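# Carry glass beaker from door bench rack to window bench

## Task

Lift the beaker from the drying rack on the shelved bench by the door and set it upright, opening facing up, on the worktop of the shelved bench by the window. The task fails if the beaker touches the floor, if it breaks from a drop of more than a few centimetres or a hard bump, or if the robot tips over or is left leaning.

## Robot and tools

ROBOT. TidyBot++: a four-caster mobile base (0.54 m long, 0.50 m wide, 0.38 m tall) carrying one seven-joint arm with a two-finger gripper. The shoulder sits 0.12 m ahead of the base centre and 0.68 m above the floor. Segments: upper arm 0.42 m, forearm 0.31 m, hand 0.31 m. The arm begins folded, hand pointing down. Cameras are base_camera and wrist_camera; the wrist one sees along the hand.

FRAMES. All positions are in metres. Base frame: origin on the floor below the base centre, x ahead, y to the left, z upward. hand_pose and hand_target use this frame and describe the point between the finger pads; the hand's own z axis runs out along the fingers, and the fingers close along its y axis. Odometry frame is the base frame as it was when the scene began; base_odometry reports x, y and heading (rad, left positive, -3.142 to 3.142) from wheel turns only, so slip shows up as travel. base_tilt is in degrees, positive when leaning forward or right.

move. One action per call, built from any of "base", "joints", "target", plus optional "speeds"; all parts begin together.
- base: an object of offsets from where the base last reported itself, measured along the base's current axes. translate_m (metres, forward +, -2 to 2), strafe_m (metres, left +, -2 to 2), rotate_rad (radians, counter-clockwise from above +, -6.3 to 6.3).
- joints: an object of absolute angles by name. joint_1_rad any angle (whole arm about vertical; positive is clockwise from above, the reverse of heading). joint_2_rad -2.249 to 2.249 (shoulder, 0 is upright, positive leans forward). joint_3_rad any angle. joint_4_rad -2.579 to 2.579 (elbow, 0 straight; with joint_3 at 3.14, negative bends forward). joint_5_rad any angle. joint_6_rad -2.099 to 2.099 (wrist). joint_7_rad any angle (hand spin; at 1.57 with the hand down the fingers part left and right). gripper_pos 0 (open, gap about 85 mm) to 1 (closed). Unlimited joints go the short way; send steps below half a turn.
- target: one list of seven numbers [x, y, z, qw, qx, qy, qz], an absolute hand pose in the base frame (metres, then a quaternion). With target, joints may contain only gripper_pos.
- speeds: caps for this action only: translate_m and strafe_m 0.05 to 0.5 m/s (give one cap when both are used), rotate_rad 0.1 to 1.57 rad/s, gripper_pos.
- cameras: list of camera names, [] for none, omitted or ["all"] for both.
- blocking: true or omitted returns when everything is at rest; false returns at once while motion continues.
An unknown key makes a call invalid; an out-of-range number gets it refused, and a refusal or an unrequested stop cancels your following move, wait and finished_scene calls in that reply.

wait: seconds from 0 to 10, plus cameras; returns state and images and ends early once motion settles. stop: brakes all your running motions; braked parts hold and may keep pressing. zoom_image: camera name and region [x0, y0, x1, y1] in pixels from the top-left, at most 504 by 504, taken from that camera's latest image. finished_scene: scene set to the current scene number; it cannot be reversed and the beaker must stay in place afterwards.

RESULTS. base_status, joint_status and hand_status read "done", "moving", "off_target" (resting away from the goal, maybe still pushing), "contact_stop" or "time_out" (target dropped, part holds), "not_followed" (a self-collision or reachability check held the arm back; "joint command not followed" or "pose unreachable" with a "cause:"). "torque_fault" means a sensor overloaded and the arm froze for about 10 s. "limit_stop_at_motor_heat" and MOTOR HOT or OVER-TEMPERATURE FAULT lines mean overheated motors; resend targets once commands are accepted. on_its_own lists motions you did not order. motor_effort gives percent of maximum per motor, with the peak in brackets. "ARM HIT" flags a hard strike on the base or the arm itself. A gripper "off_target" at some reading means it stopped on an object; "done" at 1 means it closed on nothing.

HAND TIPS. Targets usually land within about 3 cm; fix by adding (wanted minus read position) to the last target. To keep a loaded hand still, resend hand_target, not hand_pose. The arm sags under a load; correct it the same way, and never command a joint to its current reading while holding something. A straight-down hand reaches no higher than about 0.94 m above the floor, and only close in. Poses low and near the front can hit the base; no check prevents that. Out-of-reach poses wander and end in time_out. Closed fingertips stick out about 20 mm past the hand point. When the beaker rests on a surface, hand_pose stops dropping even though commands go lower; watch the cameras.

CAUTION. Handle the glass gently: grip it without crushing, lower it slowly until it sits, release only when it is still, and never drop it or knock it. Keep the arm clear of furniture while the base drives or turns, especially above about 0.6 m, or the robot may tip; avoid swinging a stretched arm sideways. Backing away or retracting the arm fixes a slight lean. A blocked base or joint keeps pushing, so send new targets. Something may occasionally nudge loose objects. Faster robot completion is better.

Each tool is called after "Emit:" as a command line: name --argument value for each argument, lists and objects as JSON in quotes; but a table of rows of numbers goes row by row, as --pt "numbers of a row", without its own name.

## Session

Emit:
move --cameras '["all"]'

Scene clock: 0.00 s.
base_odometry: x=+0.000 y=+0.000 heading=+0.000
base_tilt: forward=+0.4 right=+0.1
base_status: not commanded
joint_positions: joint_1_rad=+0.023 joint_2_rad=-0.345 joint_3_rad=+3.159 joint_4_rad=-2.544 joint_5_rad=+0.038 joint_6_rad=-0.871 joint_7_rad=+1.537 gripper_pos=+0.000
joint_status: not commanded
motor_effort: joint_1_rad=-1 joint_2_rad=-2 joint_3_rad=+0 joint_4_rad=+13 joint_5_rad=+0 joint_6_rad=+1 joint_7_rad=-1
hand_pose: x=+0.2536 y=-0.0126 z=+0.5828 quat_wxyz=(+0.012, +0.999, -0.025, +0.036) (m; base frame)
hand_target: x=+0.2528 y=-0.0126 z=+0.5825 quat_wxyz=(+0.012, +0.999, -0.025, +0.036) (m; base frame)
hand_status: not commanded
pictures: base_camera, wrist_camera
Images, in order (width x height): base_camera 644x364, wrist_camera 644x476.

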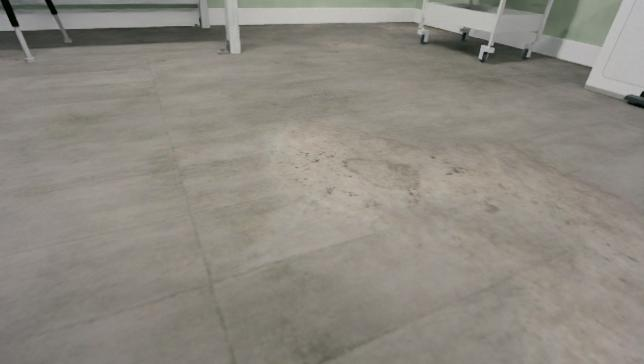

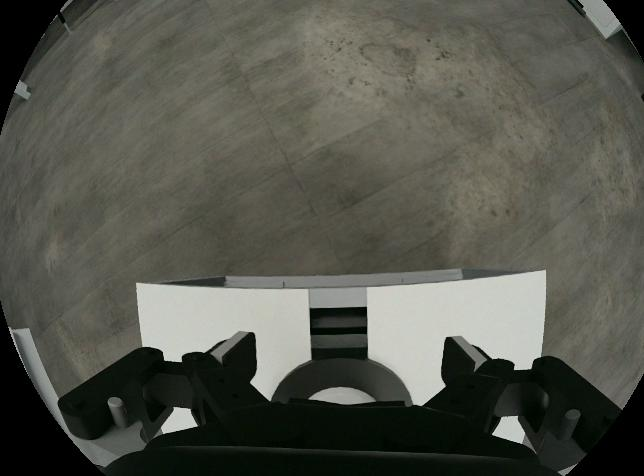

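Emit:
move --joints '{"joint_1_rad": 0.0, "joint_2_rad": -0.35, "joint_4_rad": -1.50, "joint_6_rad": -0.50, "joint_7_rad": 1.58, "joint_3_rad": 3.1416, "joint_5_rad": 0.0}' --cameras '["all"]'

Scene clock: 6.07 s.
move: done
base_odometry: x=+0.000 y=+0.000 heading=+0.000
base_tilt: forward=+0.4 right=+0.1
base_status: not commanded
joint_positions: joint_1_rad=+0.013 joint_2_rad=-0.345 joint_3_rad=+3.159 joint_4_rad=-1.530 joint_5_rad=+0.038 joint_6_rad=-0.552 joint_7_rad=+1.537 gripper_pos=+0.000
joint_status: all done
motor_effort: joint_1_rad=-1(2) joint_2_rad=-8(9) joint_3_rad=-1(2) joint_4_rad=+19(20) joint_5_rad=+0(2) joint_6_rad=+9(10) joint_7_rad=-1(2)
hand_pose: x=+0.5745 y=-0.0215 z=+1.1451 quat_wxyz=(+0.015, +0.763, -0.020, +0.646) (m; base frame)
hand_target: x=+0.5720 y=+0.0013 z=+1.1808 quat_wxyz=(+0.003, +0.735, +0.003, +0.679) (m; base frame)
hand_status: not commanded
pictures: base_camera, wrist_camera
Images, in order (width x height): base_camera 644x364, wrist_camera 644x476.

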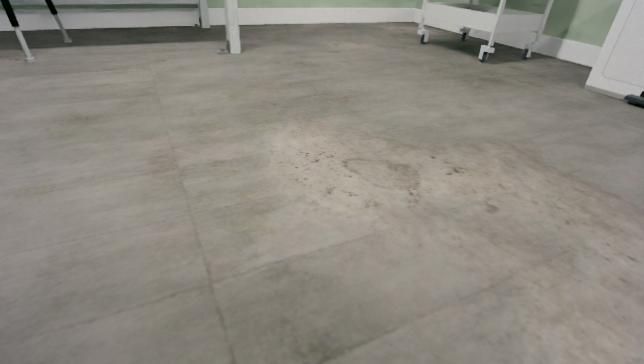

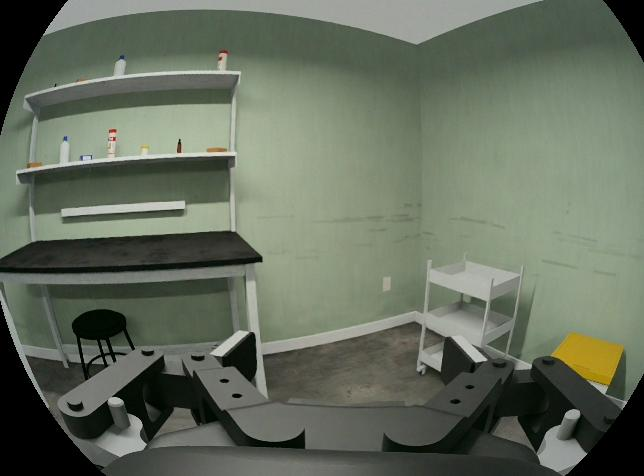

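Emit:
move --base '{"rotate_rad": 1.6}' --cameras '["all"]'

Scene clock: 13.97 s.
move: done
base_odometry: x=+0.000 y=+0.000 heading=+1.599
base_tilt: forward=+0.4 right=+0.2
base_status: done
joint_positions: joint_1_rad=+0.005 joint_2_rad=-0.345 joint_3_rad=+3.152 joint_4_rad=-1.530 joint_5_rad=+0.038 joint_6_rad=-0.550 joint_7_rad=+1.537 gripper_pos=+0.000
joint_status: not commanded
motor_effort: joint_1_rad=-1(2) joint_2_rad=-8(10) joint_3_rad=-1(3) joint_4_rad=+19(19) joint_5_rad=+0(1) joint_6_rad=+10(10) joint_7_rad=-1(2)
hand_pose: x=+0.5748 y=-0.0130 z=+1.1458 quat_wxyz=(+0.011, +0.762, -0.013, +0.647) (m; base frame)
hand_target: x=+0.5720 y=+0.0013 z=+1.1808 quat_wxyz=(+0.003, +0.735, +0.003, +0.679) (m; base frame)
hand_status: not commanded
pictures: base_camera, wrist_camera
Images, in order (width x height): base_camera 644x364, wrist_camera 644x476.

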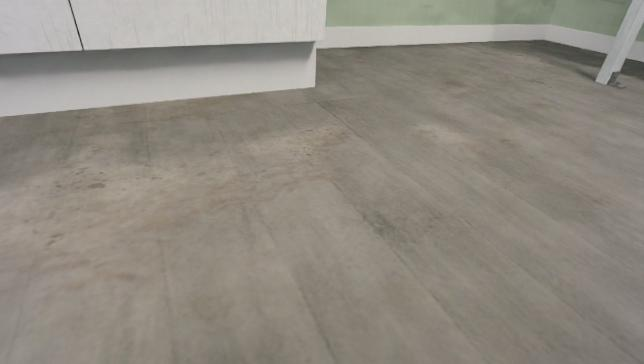

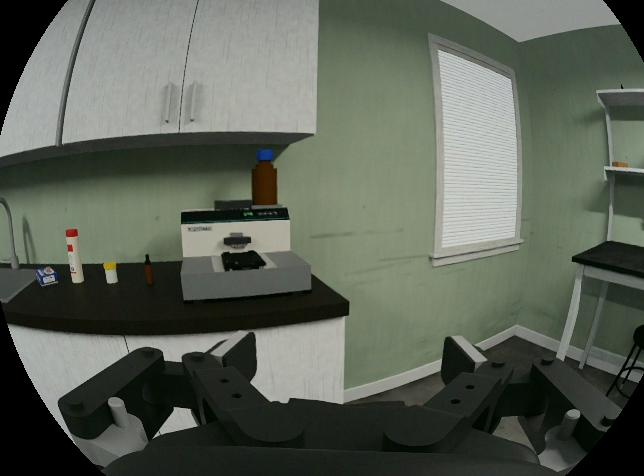

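Emit:
move --base '{"rotate_rad": 1.6}' --cameras '["all"]'

Scene clock: 17.90 s.
move: done
base_odometry: x=+0.000 y=+0.000 heading=-3.085
base_tilt: forward=+0.4 right=+0.1
base_status: done
joint_positions: joint_1_rad=+0.001 joint_2_rad=-0.345 joint_3_rad=+3.148 joint_4_rad=-1.530 joint_5_rad=+0.038 joint_6_rad=-0.549 joint_7_rad=+1.537 gripper_pos=+0.000
joint_status: not commanded
motor_effort: joint_1_rad=-1(2) joint_2_rad=-8(10) joint_3_rad=+0(3) joint_4_rad=+19(20) joint_5_rad=-1(2) joint_6_rad=+9(10) joint_7_rad=-1(2)
hand_pose: x=+0.5748 y=-0.0094 z=+1.1459 quat_wxyz=(+0.009, +0.762, -0.011, +0.647) (m; base frame)
hand_target: x=+0.5720 y=+0.0013 z=+1.1808 quat_wxyz=(+0.003, +0.735, +0.003, +0.679) (m; base frame)
hand_status: not commanded
pictures: base_camera, wrist_camera
Images, in order (width x height): base_camera 644x364, wrist_camera 644x476.

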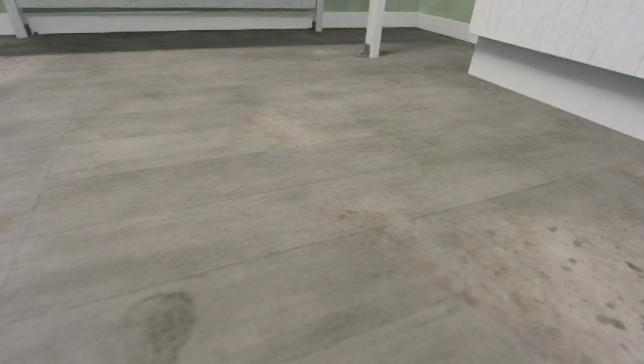

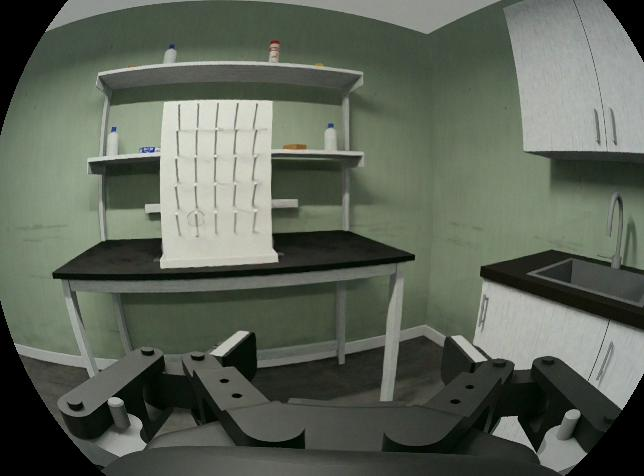

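Emit:
zoom_image --camera "wrist_camera" --region '[130, 80, 310, 290]'

Scaled by 2.400.

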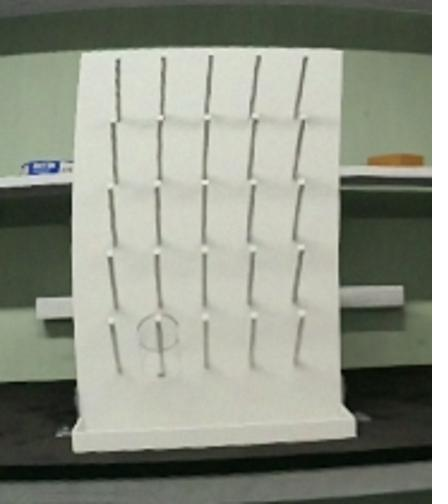

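Emit:
zoom_image --camera "wrist_camera" --region '[30, 220, 180, 320]'

Emit:
zoom_image --camera "wrist_camera" --region '[280, 210, 430, 310]'

Scaled by 3.360.

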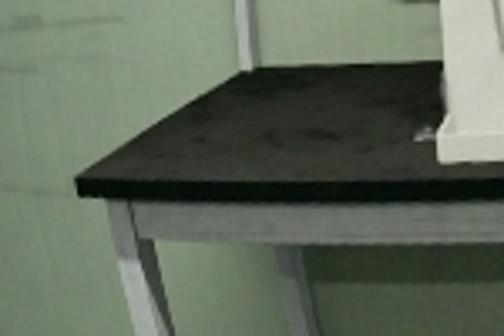

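Scaled by 3.360.

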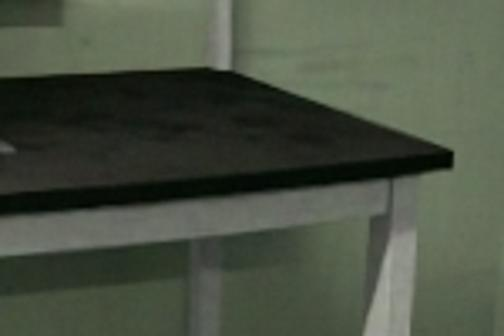

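Emit:
zoom_image --camera "wrist_camera" --region '[150, 230, 290, 290]'

Scaled by 3.600.

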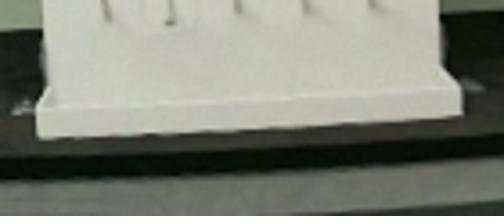

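Emit:
move --base '{"translate_m": 0.69, "strafe_m": 0.20, "rotate_rad": 0.41}' --joints '{"joint_1_rad": 0.0, "joint_2_rad": 0.055, "joint_3_rad": 3.1416, "joint_4_rad": -2.10, "joint_5_rad": -0.09, "joint_6_rad": 0.96, "joint_7_rad": 1.58}' --cameras '["all"]'

Scene clock: 149.73 s.
move: done
base_odometry: x=-0.678 y=-0.239 heading=-2.674
base_tilt: forward=+0.4 right=+0.1
base_status: done
joint_positions: joint_1_rad=+0.000 joint_2_rad=+0.046 joint_3_rad=+3.147 joint_4_rad=-2.059 joint_5_rad=-0.006 joint_6_rad=+0.909 joint_7_rad=+1.537 gripper_pos=+0.000
joint_status: all done
motor_effort: joint_1_rad=+0(2) joint_2_rad=-20(23) joint_3_rad=+0(5) joint_4_rad=+17(21) joint_5_rad=+0(2) joint_6_rad=+9(11) joint_7_rad=-1(2)
hand_pose: x=+0.6986 y=-0.0030 z=+1.0560 quat_wxyz=(-0.012, +0.563, -0.014, +0.826) (m; base frame)
hand_target: x=+0.6934 y=-0.0216 z=+1.0420 quat_wxyz=(+0.003, +0.562, -0.042, +0.826) (m; base frame)
hand_status: not commanded
pictures: base_camera, wrist_camera
Images, in order (width x height): base_camera 644x364, wrist_camera 644x476.

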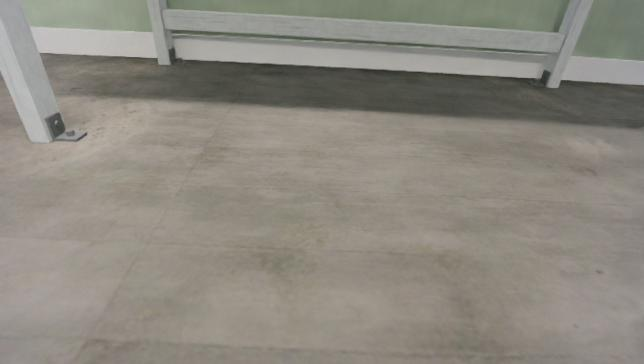

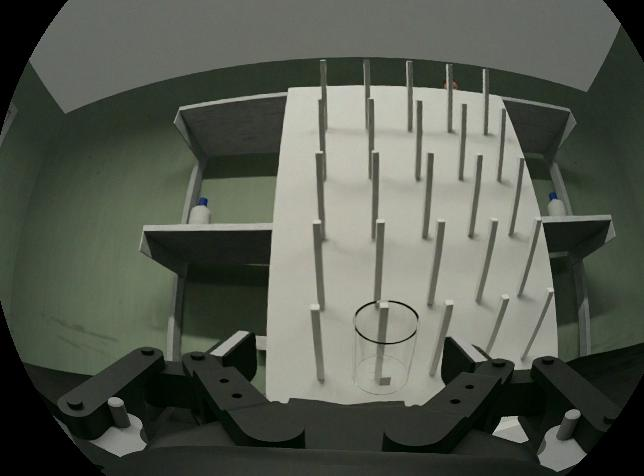

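Emit:
zoom_image --camera "wrist_camera" --region '[290, 200, 570, 420]'

Emit:
zoom_image --camera "wrist_camera" --region '[270, 40, 550, 260]'

Scaled by 1.800.

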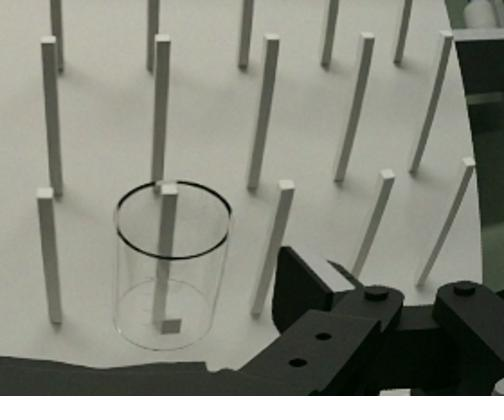

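Scaled by 1.800.

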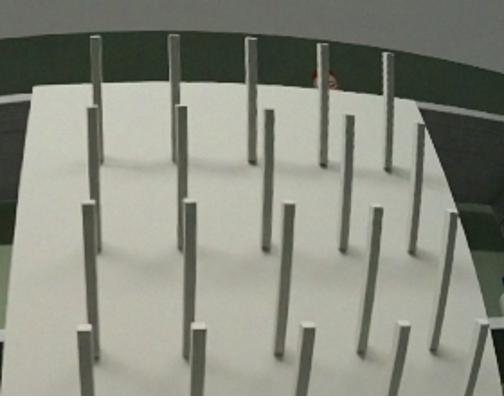

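Emit:
move --base '{"translate_m": 0.147, "strafe_m": -0.0915, "rotate_rad": 0.07}' --speeds '{"translate_m": 0.25}' --joints '{"joint_4_rad": -2.112, "joint_6_rad": 0.99, "joint_7_rad": 1.62}' --cameras '["all"]'

Scene clock: 279.57 s.
move: done
base_odometry: x=-0.850 y=-0.224 heading=-2.603
base_tilt: forward=+0.4 right=+0.1
base_status: done
joint_positions: joint_1_rad=-0.004 joint_2_rad=+0.046 joint_3_rad=+3.143 joint_4_rad=-2.076 joint_5_rad=-0.012 joint_6_rad=+0.946 joint_7_rad=+1.580 gripper_pos=+0.000
joint_status: all done
motor_effort: joint_1_rad=-1(3) joint_2_rad=-20(22) joint_3_rad=-1(3) joint_4_rad=+17(18) joint_5_rad=+0(2) joint_6_rad=+8(10) joint_7_rad=-1(2)
hand_pose: x=+0.6935 y=-0.0006 z=+1.0576 quat_wxyz=(+0.003, +0.554, -0.003, +0.832) (m; base frame)
hand_target: x=+0.6891 y=-0.0220 z=+1.0440 quat_wxyz=(+0.021, +0.555, -0.031, +0.831) (m; base frame)
hand_status: not commanded
pictures: base_camera, wrist_camera
Images, in order (width x height): base_camera 644x364, wrist_camera 644x476.

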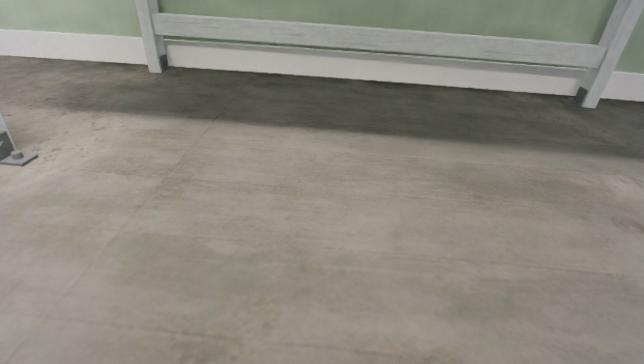

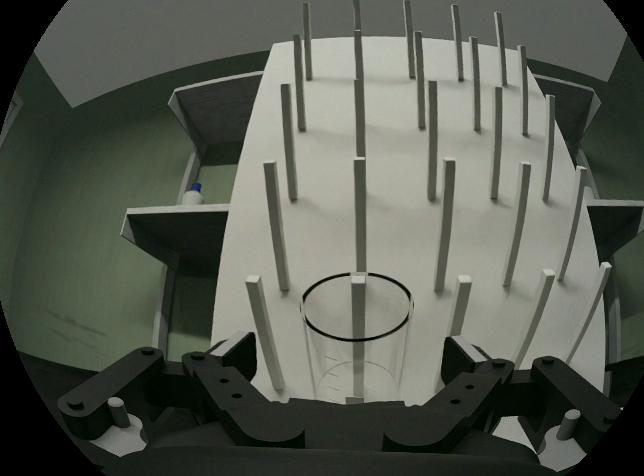

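Emit:
zoom_image --camera "wrist_camera" --region '[230, 240, 480, 420]'

Emit:
zoom_image --camera "wrist_camera" --region '[230, 0, 630, 300]'

Scaled by 2.016.

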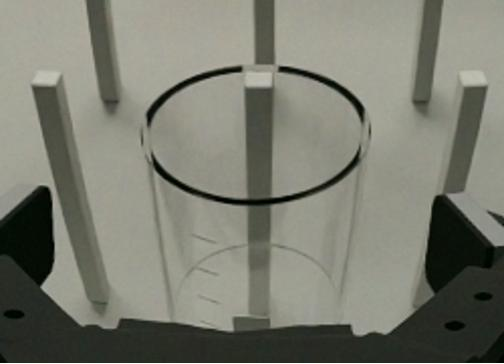

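Scaled by 1.260.

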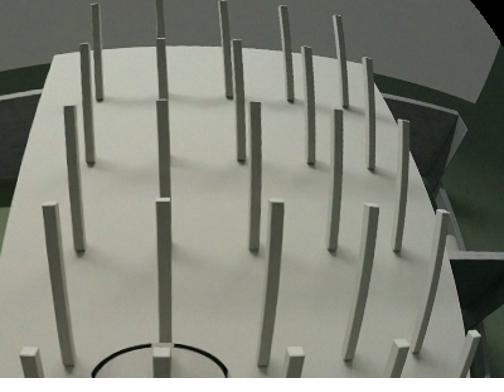

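Emit:
move --base '{"translate_m": 0.062, "strafe_m": -0.0048}' --speeds '{"translate_m": 0.1}' --joints '{"joint_2_rad": 0.052, "joint_4_rad": -2.082, "joint_6_rad": 0.956}' --cameras '["wrist_camera"]'

Scene clock: 336.63 s.
move: done
base_odometry: x=-0.906 y=-0.251 heading=-2.603
base_tilt: forward=+0.4 right=+0.1
base_status: done
joint_positions: joint_1_rad=-0.004 joint_2_rad=+0.047 joint_3_rad=+3.143 joint_4_rad=-2.075 joint_5_rad=-0.012 joint_6_rad=+0.946 joint_7_rad=+1.580 gripper_pos=+0.000
joint_status: all done
motor_effort: joint_1_rad=+0(2) joint_2_rad=-19(22) joint_3_rad=-1(2) joint_4_rad=+17(18) joint_5_rad=-1(1) joint_6_rad=+8(10) joint_7_rad=-1(2)
hand_pose: x=+0.6939 y=-0.0008 z=+1.0570 quat_wxyz=(+0.003, +0.555, -0.003, +0.832) (m; base frame)
hand_target: x=+0.6937 y=-0.0215 z=+1.0525 quat_wxyz=(+0.019, +0.556, -0.031, +0.830) (m; base frame)
hand_status: not commanded
pictures: wrist_camera
Images, in order (width x height): wrist_camera 644x476.

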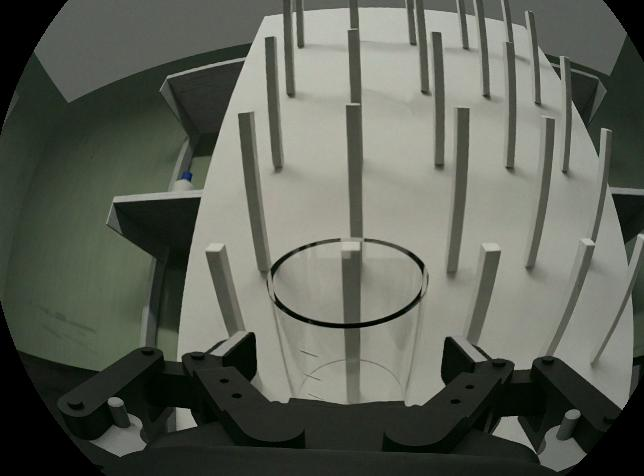

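Emit:
zoom_image --camera "wrist_camera" --region '[200, 220, 500, 420]'

Scaled by 1.680.

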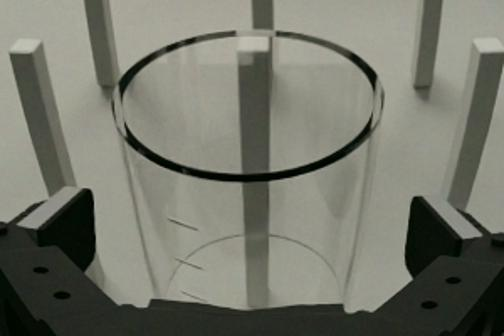

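Emit:
move --joints '{"joint_6_rad": 1.008}' --cameras '[]'

Scene clock: 353.77 s.
move: done
base_odometry: x=-0.906 y=-0.251 heading=-2.603
base_tilt: forward=+0.4 right=+0.1
base_status: not commanded
joint_positions: joint_1_rad=-0.004 joint_2_rad=+0.047 joint_3_rad=+3.143 joint_4_rad=-2.075 joint_5_rad=-0.012 joint_6_rad=+0.987 joint_7_rad=+1.580 gripper_pos=+0.000
joint_status: all done
motor_effort: joint_1_rad=+0(1) joint_2_rad=-19(21) joint_3_rad=-1(2) joint_4_rad=+17(18) joint_5_rad=+0(1) joint_6_rad=+9(11) joint_7_rad=-1(1)
hand_pose: x=+0.6888 y=-0.0009 z=+1.0686 quat_wxyz=(+0.003, +0.538, -0.003, +0.843) (m; base frame)
hand_target: x=+0.6871 y=-0.0223 z=+1.0673 quat_wxyz=(+0.021, +0.534, -0.032, +0.845) (m; base frame)
hand_status: not commanded
pictures: none
No camera images: "cameras" was empty.

Emit:
move --joints '{"joint_6_rad": 0.940}' --cameras '["wrist_camera"]'

Scene clock: 357.70 s.
move: done
base_odometry: x=-0.906 y=-0.251 heading=-2.603
base_tilt: forward=+0.4 right=+0.1
base_status: not commanded
joint_positions: joint_1_rad=-0.004 joint_2_rad=+0.047 joint_3_rad=+3.143 joint_4_rad=-2.075 joint_5_rad=-0.012 joint_6_rad=+0.947 joint_7_rad=+1.580 gripper_pos=+0.000
joint_status: all done
motor_effort: joint_1_rad=+0(1) joint_2_rad=-20(22) joint_3_rad=-1(2) joint_4_rad=+18(18) joint_5_rad=-1(1) joint_6_rad=+8(10) joint_7_rad=-1(1)
hand_pose: x=+0.6938 y=-0.0008 z=+1.0573 quat_wxyz=(+0.003, +0.554, -0.003, +0.832) (m; base frame)
hand_target: x=+0.6956 y=-0.0212 z=+1.0479 quat_wxyz=(+0.019, +0.563, -0.031, +0.826) (m; base frame)
hand_status: not commanded
pictures: wrist_camera
Images, in order (width x height): wrist_camera 644x476.

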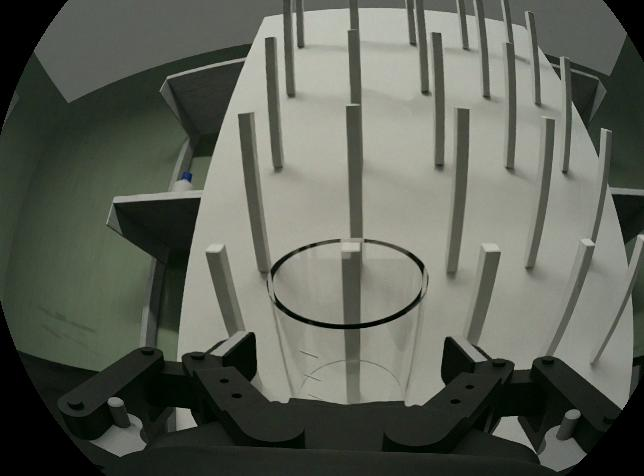

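Emit:
move --joints '{"joint_6_rad": 0.986}' --cameras '[]'

Scene clock: 362.23 s.
move: done
base_odometry: x=-0.906 y=-0.251 heading=-2.603
base_tilt: forward=+0.4 right=+0.2
base_status: not commanded
joint_positions: joint_1_rad=-0.004 joint_2_rad=+0.047 joint_3_rad=+3.143 joint_4_rad=-2.075 joint_5_rad=-0.012 joint_6_rad=+0.975 joint_7_rad=+1.580 gripper_pos=+0.000
joint_status: all done
motor_effort: joint_1_rad=+0(1) joint_2_rad=-19(21) joint_3_rad=-1(1) joint_4_rad=+17(18) joint_5_rad=+0(1) joint_6_rad=+8(10) joint_7_rad=-1(1)
hand_pose: x=+0.6904 y=-0.0008 z=+1.0650 quat_wxyz=(+0.003, +0.543, -0.003, +0.840) (m; base frame)
hand_target: x=+0.6900 y=-0.0220 z=+1.0610 quat_wxyz=(+0.020, +0.543, -0.032, +0.839) (m; base frame)
hand_status: not commanded
pictures: none
No camera images: "cameras" was empty.

Emit:
move --base '{"translate_m": 0.041, "strafe_m": 0.0012}' --speeds '{"translate_m": 0.08}' --joints '{"joint_2_rad": 0.050, "joint_4_rad": -2.078, "joint_6_rad": 0.978}' --cameras '["wrist_camera"]'

Scene clock: 372.70 s.
move: done
base_odometry: x=-0.941 y=-0.273 heading=-2.603
base_tilt: forward=+0.4 right=+0.1
base_status: done
joint_positions: joint_1_rad=-0.004 joint_2_rad=+0.048 joint_3_rad=+3.143 joint_4_rad=-2.075 joint_5_rad=-0.012 joint_6_rad=+0.975 joint_7_rad=+1.580 gripper_pos=+0.000
joint_status: all done
motor_effort: joint_1_rad=+0(3) joint_2_rad=-19(23) joint_3_rad=+0(3) joint_4_rad=+18(18) joint_5_rad=-1(1) joint_6_rad=+9(9) joint_7_rad=-1(1)
hand_pose: x=+0.6908 y=-0.0008 z=+1.0645 quat_wxyz=(+0.003, +0.543, -0.003, +0.839) (m; base frame)
hand_target: x=+0.6904 y=-0.0219 z=+1.0621 quat_wxyz=(+0.020, +0.544, -0.032, +0.838) (m; base frame)
hand_status: not commanded
pictures: wrist_camera
Images, in order (width x height): wrist_camera 644x476.

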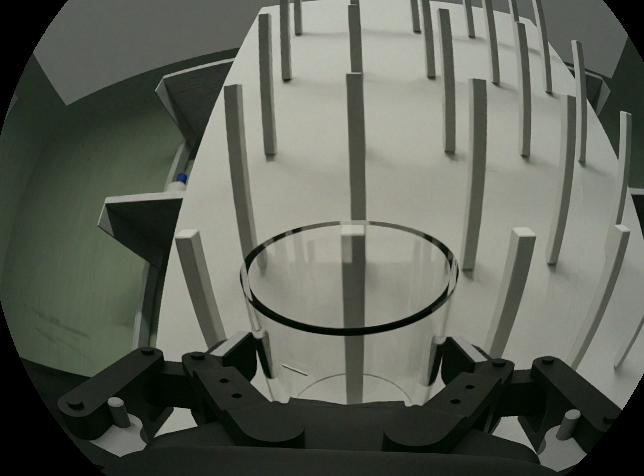

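Emit:
zoom_image --camera "wrist_camera" --region '[200, 200, 500, 420]'

Emit:
zoom_image --camera "wrist_camera" --region '[220, 300, 320, 400]'

Emit:
zoom_image --camera "wrist_camera" --region '[390, 300, 490, 400]'

Scaled by 1.680.

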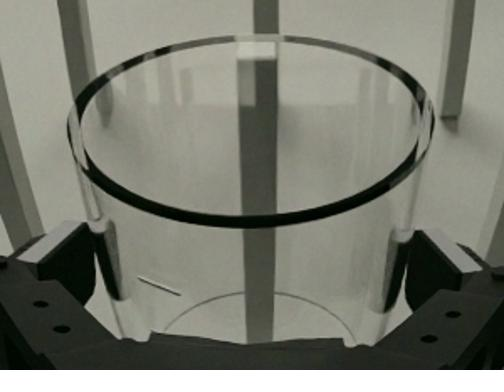

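Scaled by 5.040.

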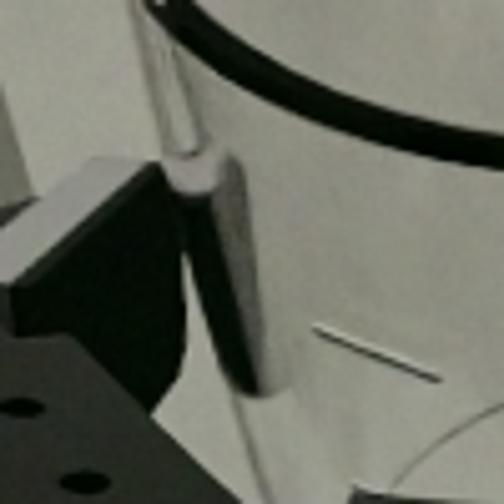

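Scaled by 5.040.

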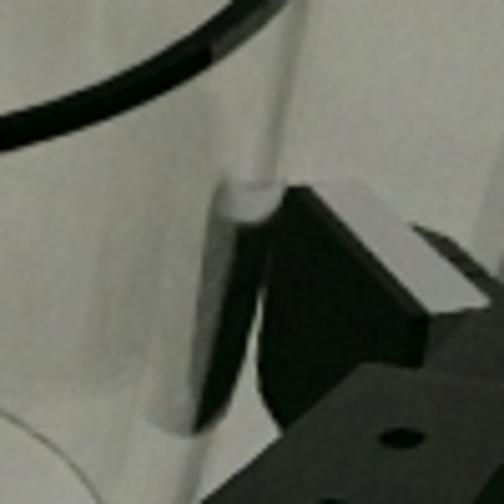

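Emit:
move --base '{"translate_m": 0.006}' --speeds '{"translate_m": 0.05}' --cameras '["wrist_camera"]'

Scene clock: 414.30 s.
move: done
base_odometry: x=-0.946 y=-0.276 heading=-2.604
base_tilt: forward=+0.4 right=+0.1
base_status: done
joint_positions: joint_1_rad=-0.003 joint_2_rad=+0.049 joint_3_rad=+3.143 joint_4_rad=-2.075 joint_5_rad=-0.013 joint_6_rad=+0.975 joint_7_rad=+1.580 gripper_pos=+0.000
joint_status: not commanded
motor_effort: joint_1_rad=+0(3) joint_2_rad=-20(24) joint_3_rad=-1(2) joint_4_rad=+18(18) joint_5_rad=-1(1) joint_6_rad=+9(9) joint_7_rad=-1(2)
hand_pose: x=+0.6911 y=-0.0009 z=+1.0640 quat_wxyz=(+0.003, +0.544, -0.003, +0.839) (m; base frame)
hand_target: x=+0.6904 y=-0.0219 z=+1.0621 quat_wxyz=(+0.020, +0.544, -0.032, +0.838) (m; base frame)
hand_status: not commanded
pictures: wrist_camera
Images, in order (width x height): wrist_camera 644x476.

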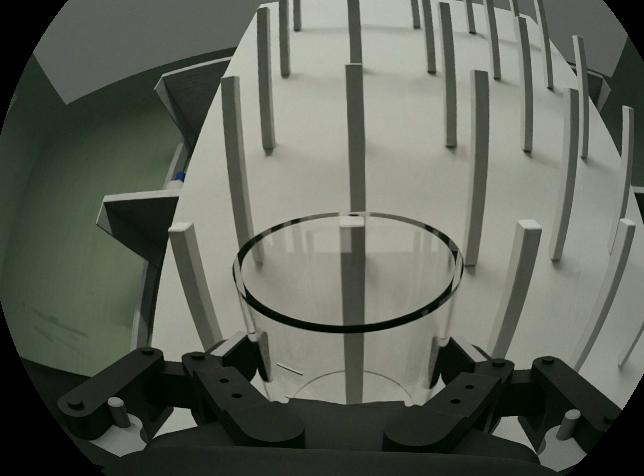

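Emit:
zoom_image --camera "wrist_camera" --region '[220, 310, 320, 410]'

Emit:
zoom_image --camera "wrist_camera" --region '[390, 310, 490, 410]'

Scaled by 5.040.

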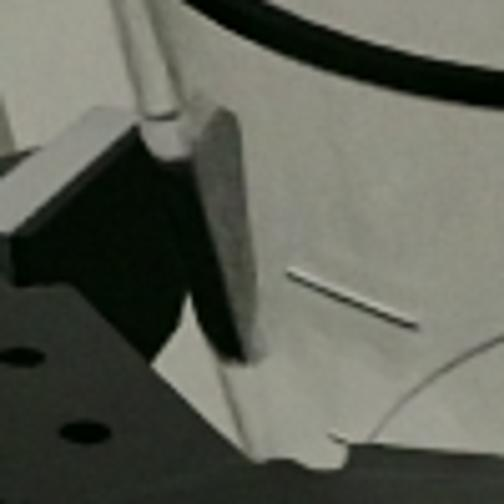

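Scaled by 5.040.

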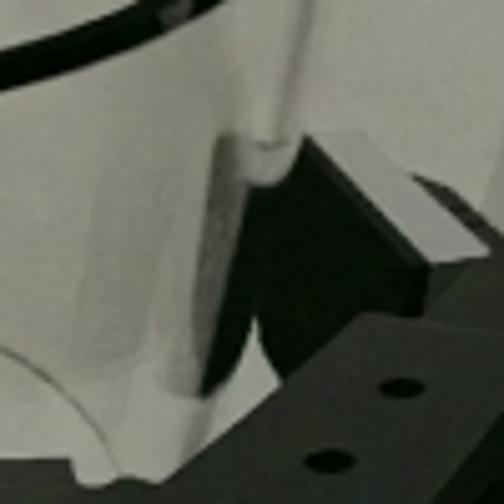

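Emit:
move --joints '{"gripper_pos": 0.30}' --cameras '["wrist_camera"]'

Scene clock: 421.80 s.
move: off_target
base_odometry: x=-0.946 y=-0.276 heading=-2.604
base_tilt: forward=+0.4 right=+0.1
base_status: not commanded
joint_positions: joint_1_rad=-0.003 joint_2_rad=+0.049 joint_3_rad=+3.143 joint_4_rad=-2.075 joint_5_rad=-0.013 joint_6_rad=+0.975 joint_7_rad=+1.580 gripper_pos=+0.222
joint_status: gripper_pos off_target (ended at +0.222, target +0.300)
motor_effort: joint_1_rad=-1(1) joint_2_rad=-17(20) joint_3_rad=+0(1) joint_4_rad=+16(18) joint_5_rad=+0(1) joint_6_rad=+7(9) joint_7_rad=-1(1)
hand_pose: x=+0.6911 y=-0.0009 z=+1.0640 quat_wxyz=(+0.003, +0.544, -0.003, +0.839) (m; base frame)
hand_target: x=+0.6904 y=-0.0219 z=+1.0621 quat_wxyz=(+0.020, +0.544, -0.032, +0.838) (m; base frame)
hand_status: not commanded
pictures: wrist_camera
Images, in order (width x height): wrist_camera 644x476.

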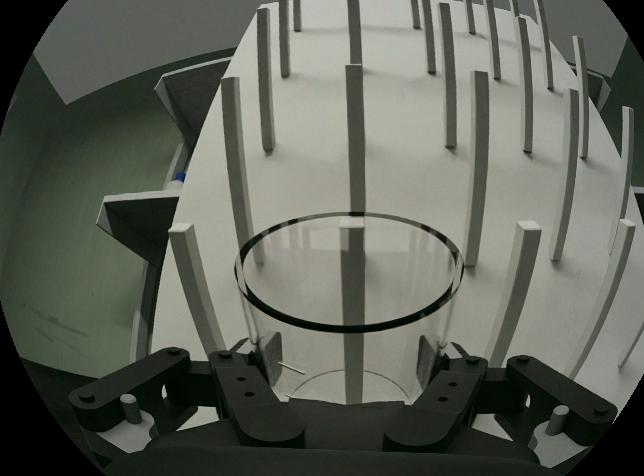

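Emit:
move --joints '{"joint_2_rad": -0.035, "joint_4_rad": -2.003, "joint_6_rad": 0.877}' --cameras '["wrist_camera"]'

Scene clock: 495.27 s.
move: done
base_odometry: x=-0.946 y=-0.276 heading=-2.604
base_tilt: forward=+0.4 right=+0.1
base_status: not commanded
joint_positions: joint_1_rad=-0.003 joint_2_rad=+0.013 joint_3_rad=+3.143 joint_4_rad=-2.038 joint_5_rad=-0.013 joint_6_rad=+0.913 joint_7_rad=+1.580 gripper_pos=+0.222
joint_status: all done
motor_effort: joint_1_rad=+0(2) joint_2_rad=-20(21) joint_3_rad=-1(2) joint_4_rad=+19(19) joint_5_rad=+0(1) joint_6_rad=+9(10) joint_7_rad=-1(2)
hand_pose: x=+0.6859 y=-0.0008 z=+1.0880 quat_wxyz=(+0.002, +0.539, -0.004, +0.842) (m; base frame)
hand_target: x=+0.6699 y=-0.0202 z=+1.1235 quat_wxyz=(+0.014, +0.519, -0.032, +0.854) (m; base frame)
hand_status: not commanded
pictures: wrist_camera
Images, in order (width x height): wrist_camera 644x476.

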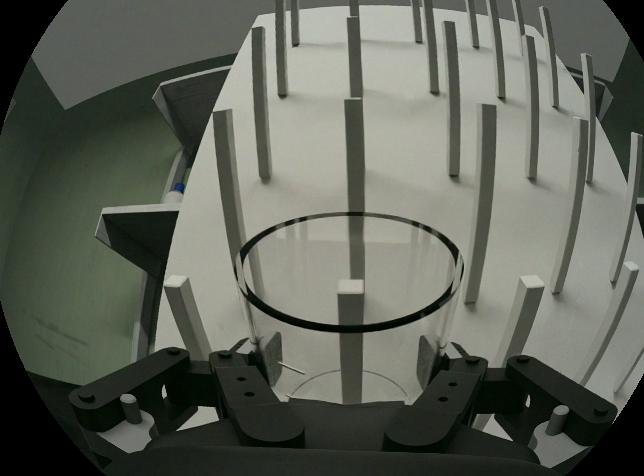

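Emit:
move --joints '{"joint_2_rad": -0.094, "joint_4_rad": -1.902, "joint_6_rad": 0.702}' --cameras '["wrist_camera"]'

Scene clock: 501.03 s.
move: done
base_odometry: x=-0.946 y=-0.276 heading=-2.604
base_tilt: forward=+0.4 right=+0.2
base_status: not commanded
joint_positions: joint_1_rad=-0.003 joint_2_rad=-0.052 joint_3_rad=+3.143 joint_4_rad=-1.936 joint_5_rad=-0.013 joint_6_rad=+0.756 joint_7_rad=+1.580 gripper_pos=+0.222
joint_status: all done
motor_effort: joint_1_rad=+0(2) joint_2_rad=-19(22) joint_3_rad=-1(2) joint_4_rad=+20(20) joint_5_rad=+0(1) joint_6_rad=+9(11) joint_7_rad=-1(1)
hand_pose: x=+0.6776 y=-0.0005 z=+1.1385 quat_wxyz=(+0.001, +0.535, -0.003, +0.845) (m; base frame)
hand_target: x=+0.6632 y=-0.0167 z=+1.1656 quat_wxyz=(+0.007, +0.526, -0.030, +0.850) (m; base frame)
hand_status: not commanded
pictures: wrist_camera
Images, in order (width x height): wrist_camera 644x476.

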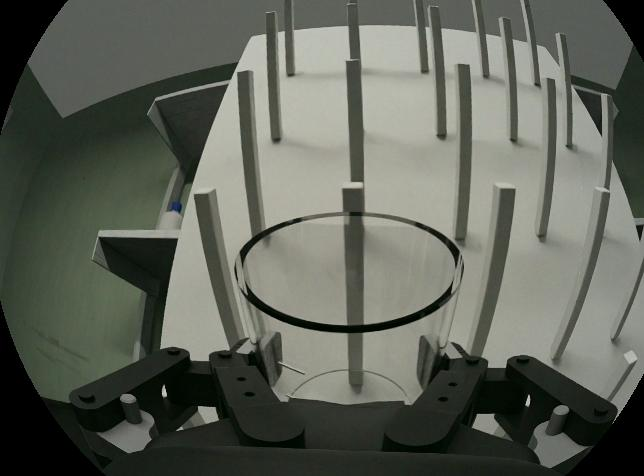

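Emit:
move --base '{"translate_m": -0.036}' --speeds '{"translate_m": 0.15}' --cameras '["wrist_camera"]'

Emit:
move --joints '{"joint_2_rad": -0.112, "joint_4_rad": -1.835, "joint_6_rad": 0.613}' --cameras '["wrist_camera"]'

Scene clock: 528.60 s.
move: done
base_odometry: x=-0.915 y=-0.258 heading=-2.604
base_tilt: forward=+0.4 right=+0.1
base_status: done
joint_positions: joint_1_rad=-0.003 joint_2_rad=-0.068 joint_3_rad=+3.143 joint_4_rad=-1.935 joint_5_rad=-0.013 joint_6_rad=+0.753 joint_7_rad=+1.580 gripper_pos=+0.222
joint_status: not commanded
motor_effort: joint_1_rad=-1(2) joint_2_rad=-18(22) joint_3_rad=+0(2) joint_4_rad=+20(20) joint_5_rad=+1(1) joint_6_rad=+9(10) joint_7_rad=-1(1)
hand_pose: x=+0.6705 y=-0.0005 z=+1.1473 quat_wxyz=(+0.001, +0.529, -0.003, +0.849) (m; base frame)
hand_target: x=+0.6632 y=-0.0167 z=+1.1656 quat_wxyz=(+0.007, +0.526, -0.030, +0.850) (m; base frame)
hand_status: not commanded
pictures: wrist_camera
Images, in order (width x height): wrist_camera 644x476.

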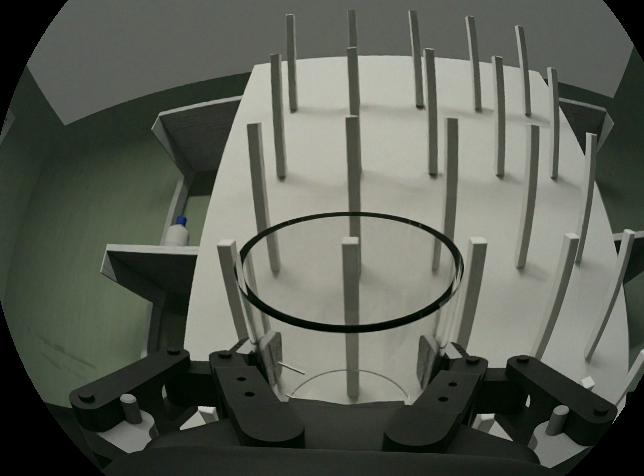

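Scene clock: 529.67 s.
move: done
base_odometry: x=-0.915 y=-0.258 heading=-2.604
base_tilt: forward=+0.4 right=+0.1
base_status: not commanded
joint_positions: joint_1_rad=-0.003 joint_2_rad=-0.068 joint_3_rad=+3.143 joint_4_rad=-1.869 joint_5_rad=-0.013 joint_6_rad=+0.666 joint_7_rad=+1.580 gripper_pos=+0.222
joint_status: all done
motor_effort: joint_1_rad=+0(1) joint_2_rad=-19(19) joint_3_rad=-1(1) joint_4_rad=+20(21) joint_5_rad=+0(1) joint_6_rad=+9(10) joint_7_rad=-1(1)
hand_pose: x=+0.6787 y=-0.0002 z=+1.1611 quat_wxyz=(+0.001, +0.538, -0.003, +0.843) (m; base frame)
hand_target: x=+0.6614 y=-0.0147 z=+1.1900 quat_wxyz=(+0.003, +0.527, -0.028, +0.849) (m; base frame)
hand_status: not commanded
pictures: wrist_camera
Images, in order (width x height): wrist_camera 644x476.

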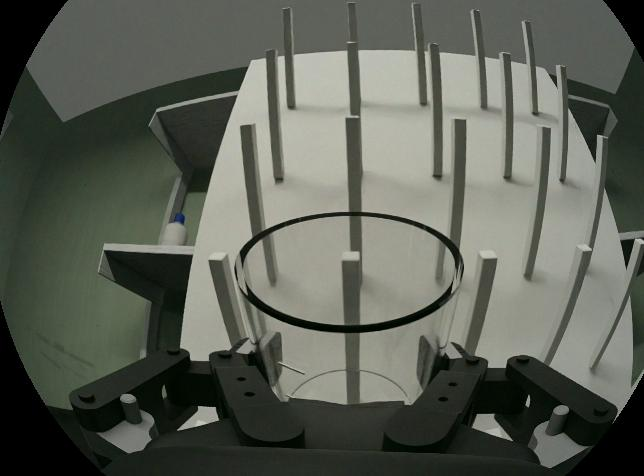

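Emit:
move --base '{"translate_m": -0.35}' --speeds '{"translate_m": 0.25}' --joints '{"joint_2_rad": -0.078, "joint_4_rad": -1.866, "joint_6_rad": 0.66, "gripper_pos": 0.45}' --cameras '["wrist_camera"]'

Scene clock: 565.20 s.
move: off_target
base_odometry: x=-0.614 y=-0.079 heading=-2.604
base_tilt: forward=+0.4 right=+0.1
base_status: done
joint_positions: joint_1_rad=-0.002 joint_2_rad=-0.065 joint_3_rad=+3.143 joint_4_rad=-1.869 joint_5_rad=-0.014 joint_6_rad=+0.666 joint_7_rad=+1.580 gripper_pos=+0.222
joint_status: gripper_pos off_target (ended at +0.222, target +0.450); the others done
motor_effort: joint_1_rad=+0(5) joint_2_rad=-19(25) joint_3_rad=-1(5) joint_4_rad=+20(21) joint_5_rad=+0(2) joint_6_rad=+9(11) joint_7_rad=-1(2)
hand_pose: x=+0.6800 y=-0.0011 z=+1.1596 quat_wxyz=(+0.001, +0.539, -0.004, +0.842) (m; base frame)
hand_target: x=+0.6743 y=-0.0158 z=+1.1662 quat_wxyz=(+0.005, +0.535, -0.029, +0.844) (m; base frame)
hand_status: not commanded
pictures: wrist_camera
Images, in order (width x height): wrist_camera 644x476.

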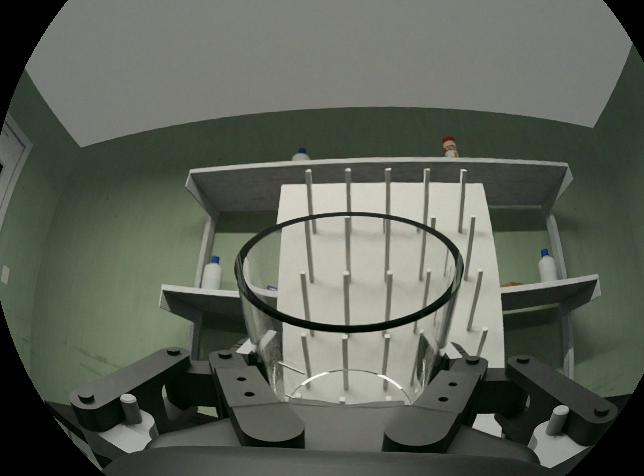

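Emit:
move --base '{"translate_m": -0.73, "strafe_m": 0.169, "rotate_rad": 3.02}' --speeds '{"rotate_rad": 1.0, "translate_m": 0.4}' --joints '{"joint_2_rad": -0.345, "joint_4_rad": -1.57, "joint_6_rad": -0.84}' --cameras '["wrist_camera", "base_camera"]'

Scene clock: 578.20 s.
move: done
base_odometry: x=+0.099 y=+0.150 heading=+0.415
base_tilt: forward=+0.4 right=+0.1
base_status: done
joint_positions: joint_1_rad=+0.001 joint_2_rad=-0.311 joint_3_rad=+3.143 joint_4_rad=-1.609 joint_5_rad=-0.017 joint_6_rad=-0.786 joint_7_rad=+1.580 gripper_pos=+0.222
joint_status: all done
motor_effort: joint_1_rad=-1(4) joint_2_rad=-10(22) joint_3_rad=-1(4) joint_4_rad=+20(22) joint_5_rad=-1(2) joint_6_rad=+10(12) joint_7_rad=+0(2)
hand_pose: x=+0.5643 y=+0.0036 z=+1.0141 quat_wxyz=(-0.005, +0.863, +0.000, +0.504) (m; base frame)
hand_target: x=+0.5462 y=+0.0222 z=+1.0376 quat_wxyz=(-0.032, +0.858, +0.013, +0.513) (m; base frame)
hand_status: not commanded
pictures: base_camera, wrist_camera
Images, in order (width x height): base_camera 644x364, wrist_camera 644x476.

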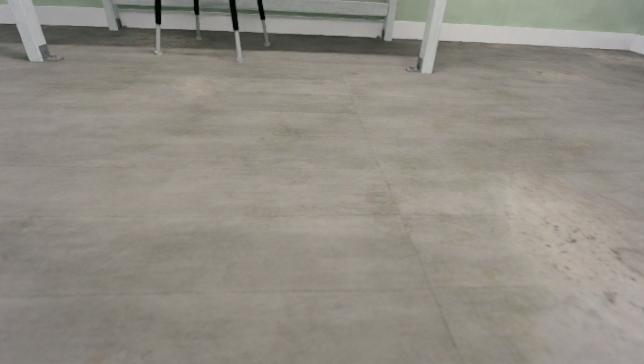

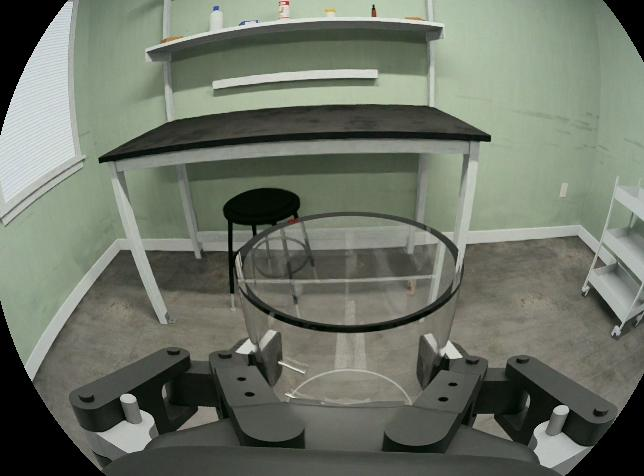

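Emit:
zoom_image --camera "wrist_camera" --region '[380, 80, 520, 180]'

Emit:
zoom_image --camera "wrist_camera" --region '[80, 100, 220, 200]'

Scaled by 3.600.

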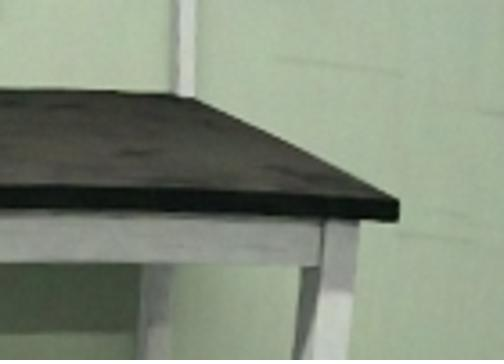

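Scaled by 3.600.

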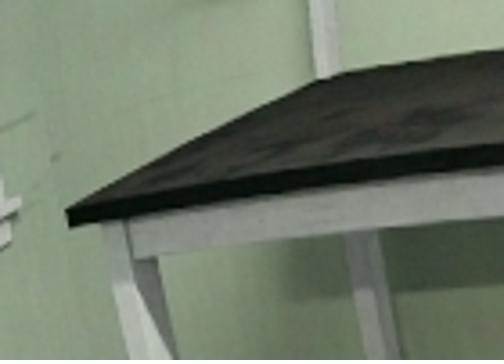

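Emit:
zoom_image --camera "wrist_camera" --region '[130, 0, 460, 130]'

Scaled by 1.527.

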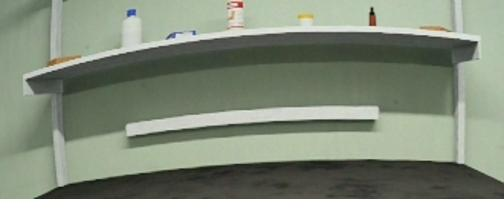

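Emit:
zoom_image --camera "wrist_camera" --region '[130, 20, 200, 80]'

Emit:
zoom_image --camera "wrist_camera" --region '[400, 0, 470, 60]'

Scaled by 7.200.

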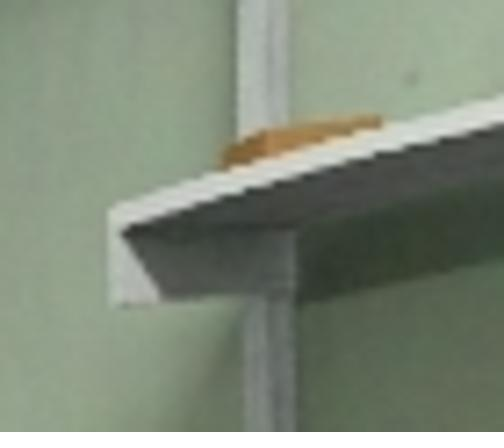

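Scaled by 7.200.

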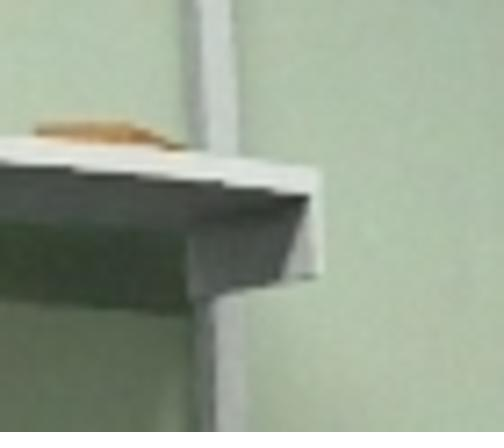

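Emit:
move --base '{"translate_m": 0.634, "strafe_m": -0.017, "rotate_rad": 0.05}' --speeds '{"translate_m": 0.4, "rotate_rad": 0.2}' --joints '{"joint_6_rad": 1.09, "joint_7_rad": 0.0}' --cameras '["wrist_camera", "base_camera"]'

Scene clock: 719.10 s.
move: done
base_odometry: x=+0.686 y=+0.390 heading=+0.466
base_tilt: forward=+0.4 right=+0.1
base_status: done
joint_positions: joint_1_rad=+0.000 joint_2_rad=-0.322 joint_3_rad=+3.143 joint_4_rad=-1.600 joint_5_rad=-0.017 joint_6_rad=+1.043 joint_7_rad=+0.048 gripper_pos=+0.222
joint_status: all done
motor_effort: joint_1_rad=+0(3) joint_2_rad=-6(12) joint_3_rad=-1(3) joint_4_rad=+16(22) joint_5_rad=+0(2) joint_6_rad=+3(12) joint_7_rad=-1(2)
hand_pose: x=+0.3589 y=-0.0040 z=+1.4746 quat_wxyz=(-0.687, +0.079, -0.086, +0.717) (m; base frame)
hand_target: x=+0.3147 y=-0.0235 z=+1.4918 quat_wxyz=(-0.718, +0.019, -0.077, +0.692) (m; base frame)
hand_status: not commanded
pictures: base_camera, wrist_camera
Images, in order (width x height): base_camera 644x364, wrist_camera 644x476.

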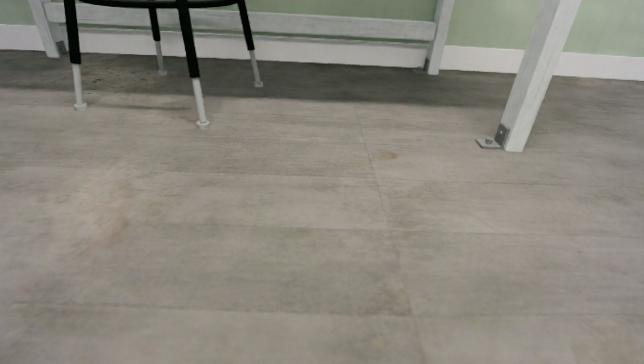

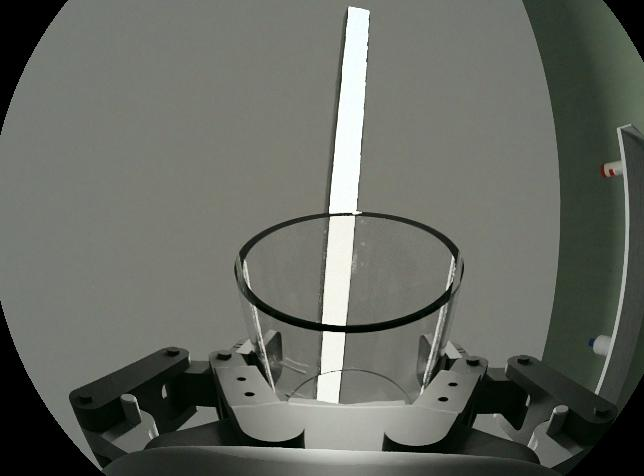

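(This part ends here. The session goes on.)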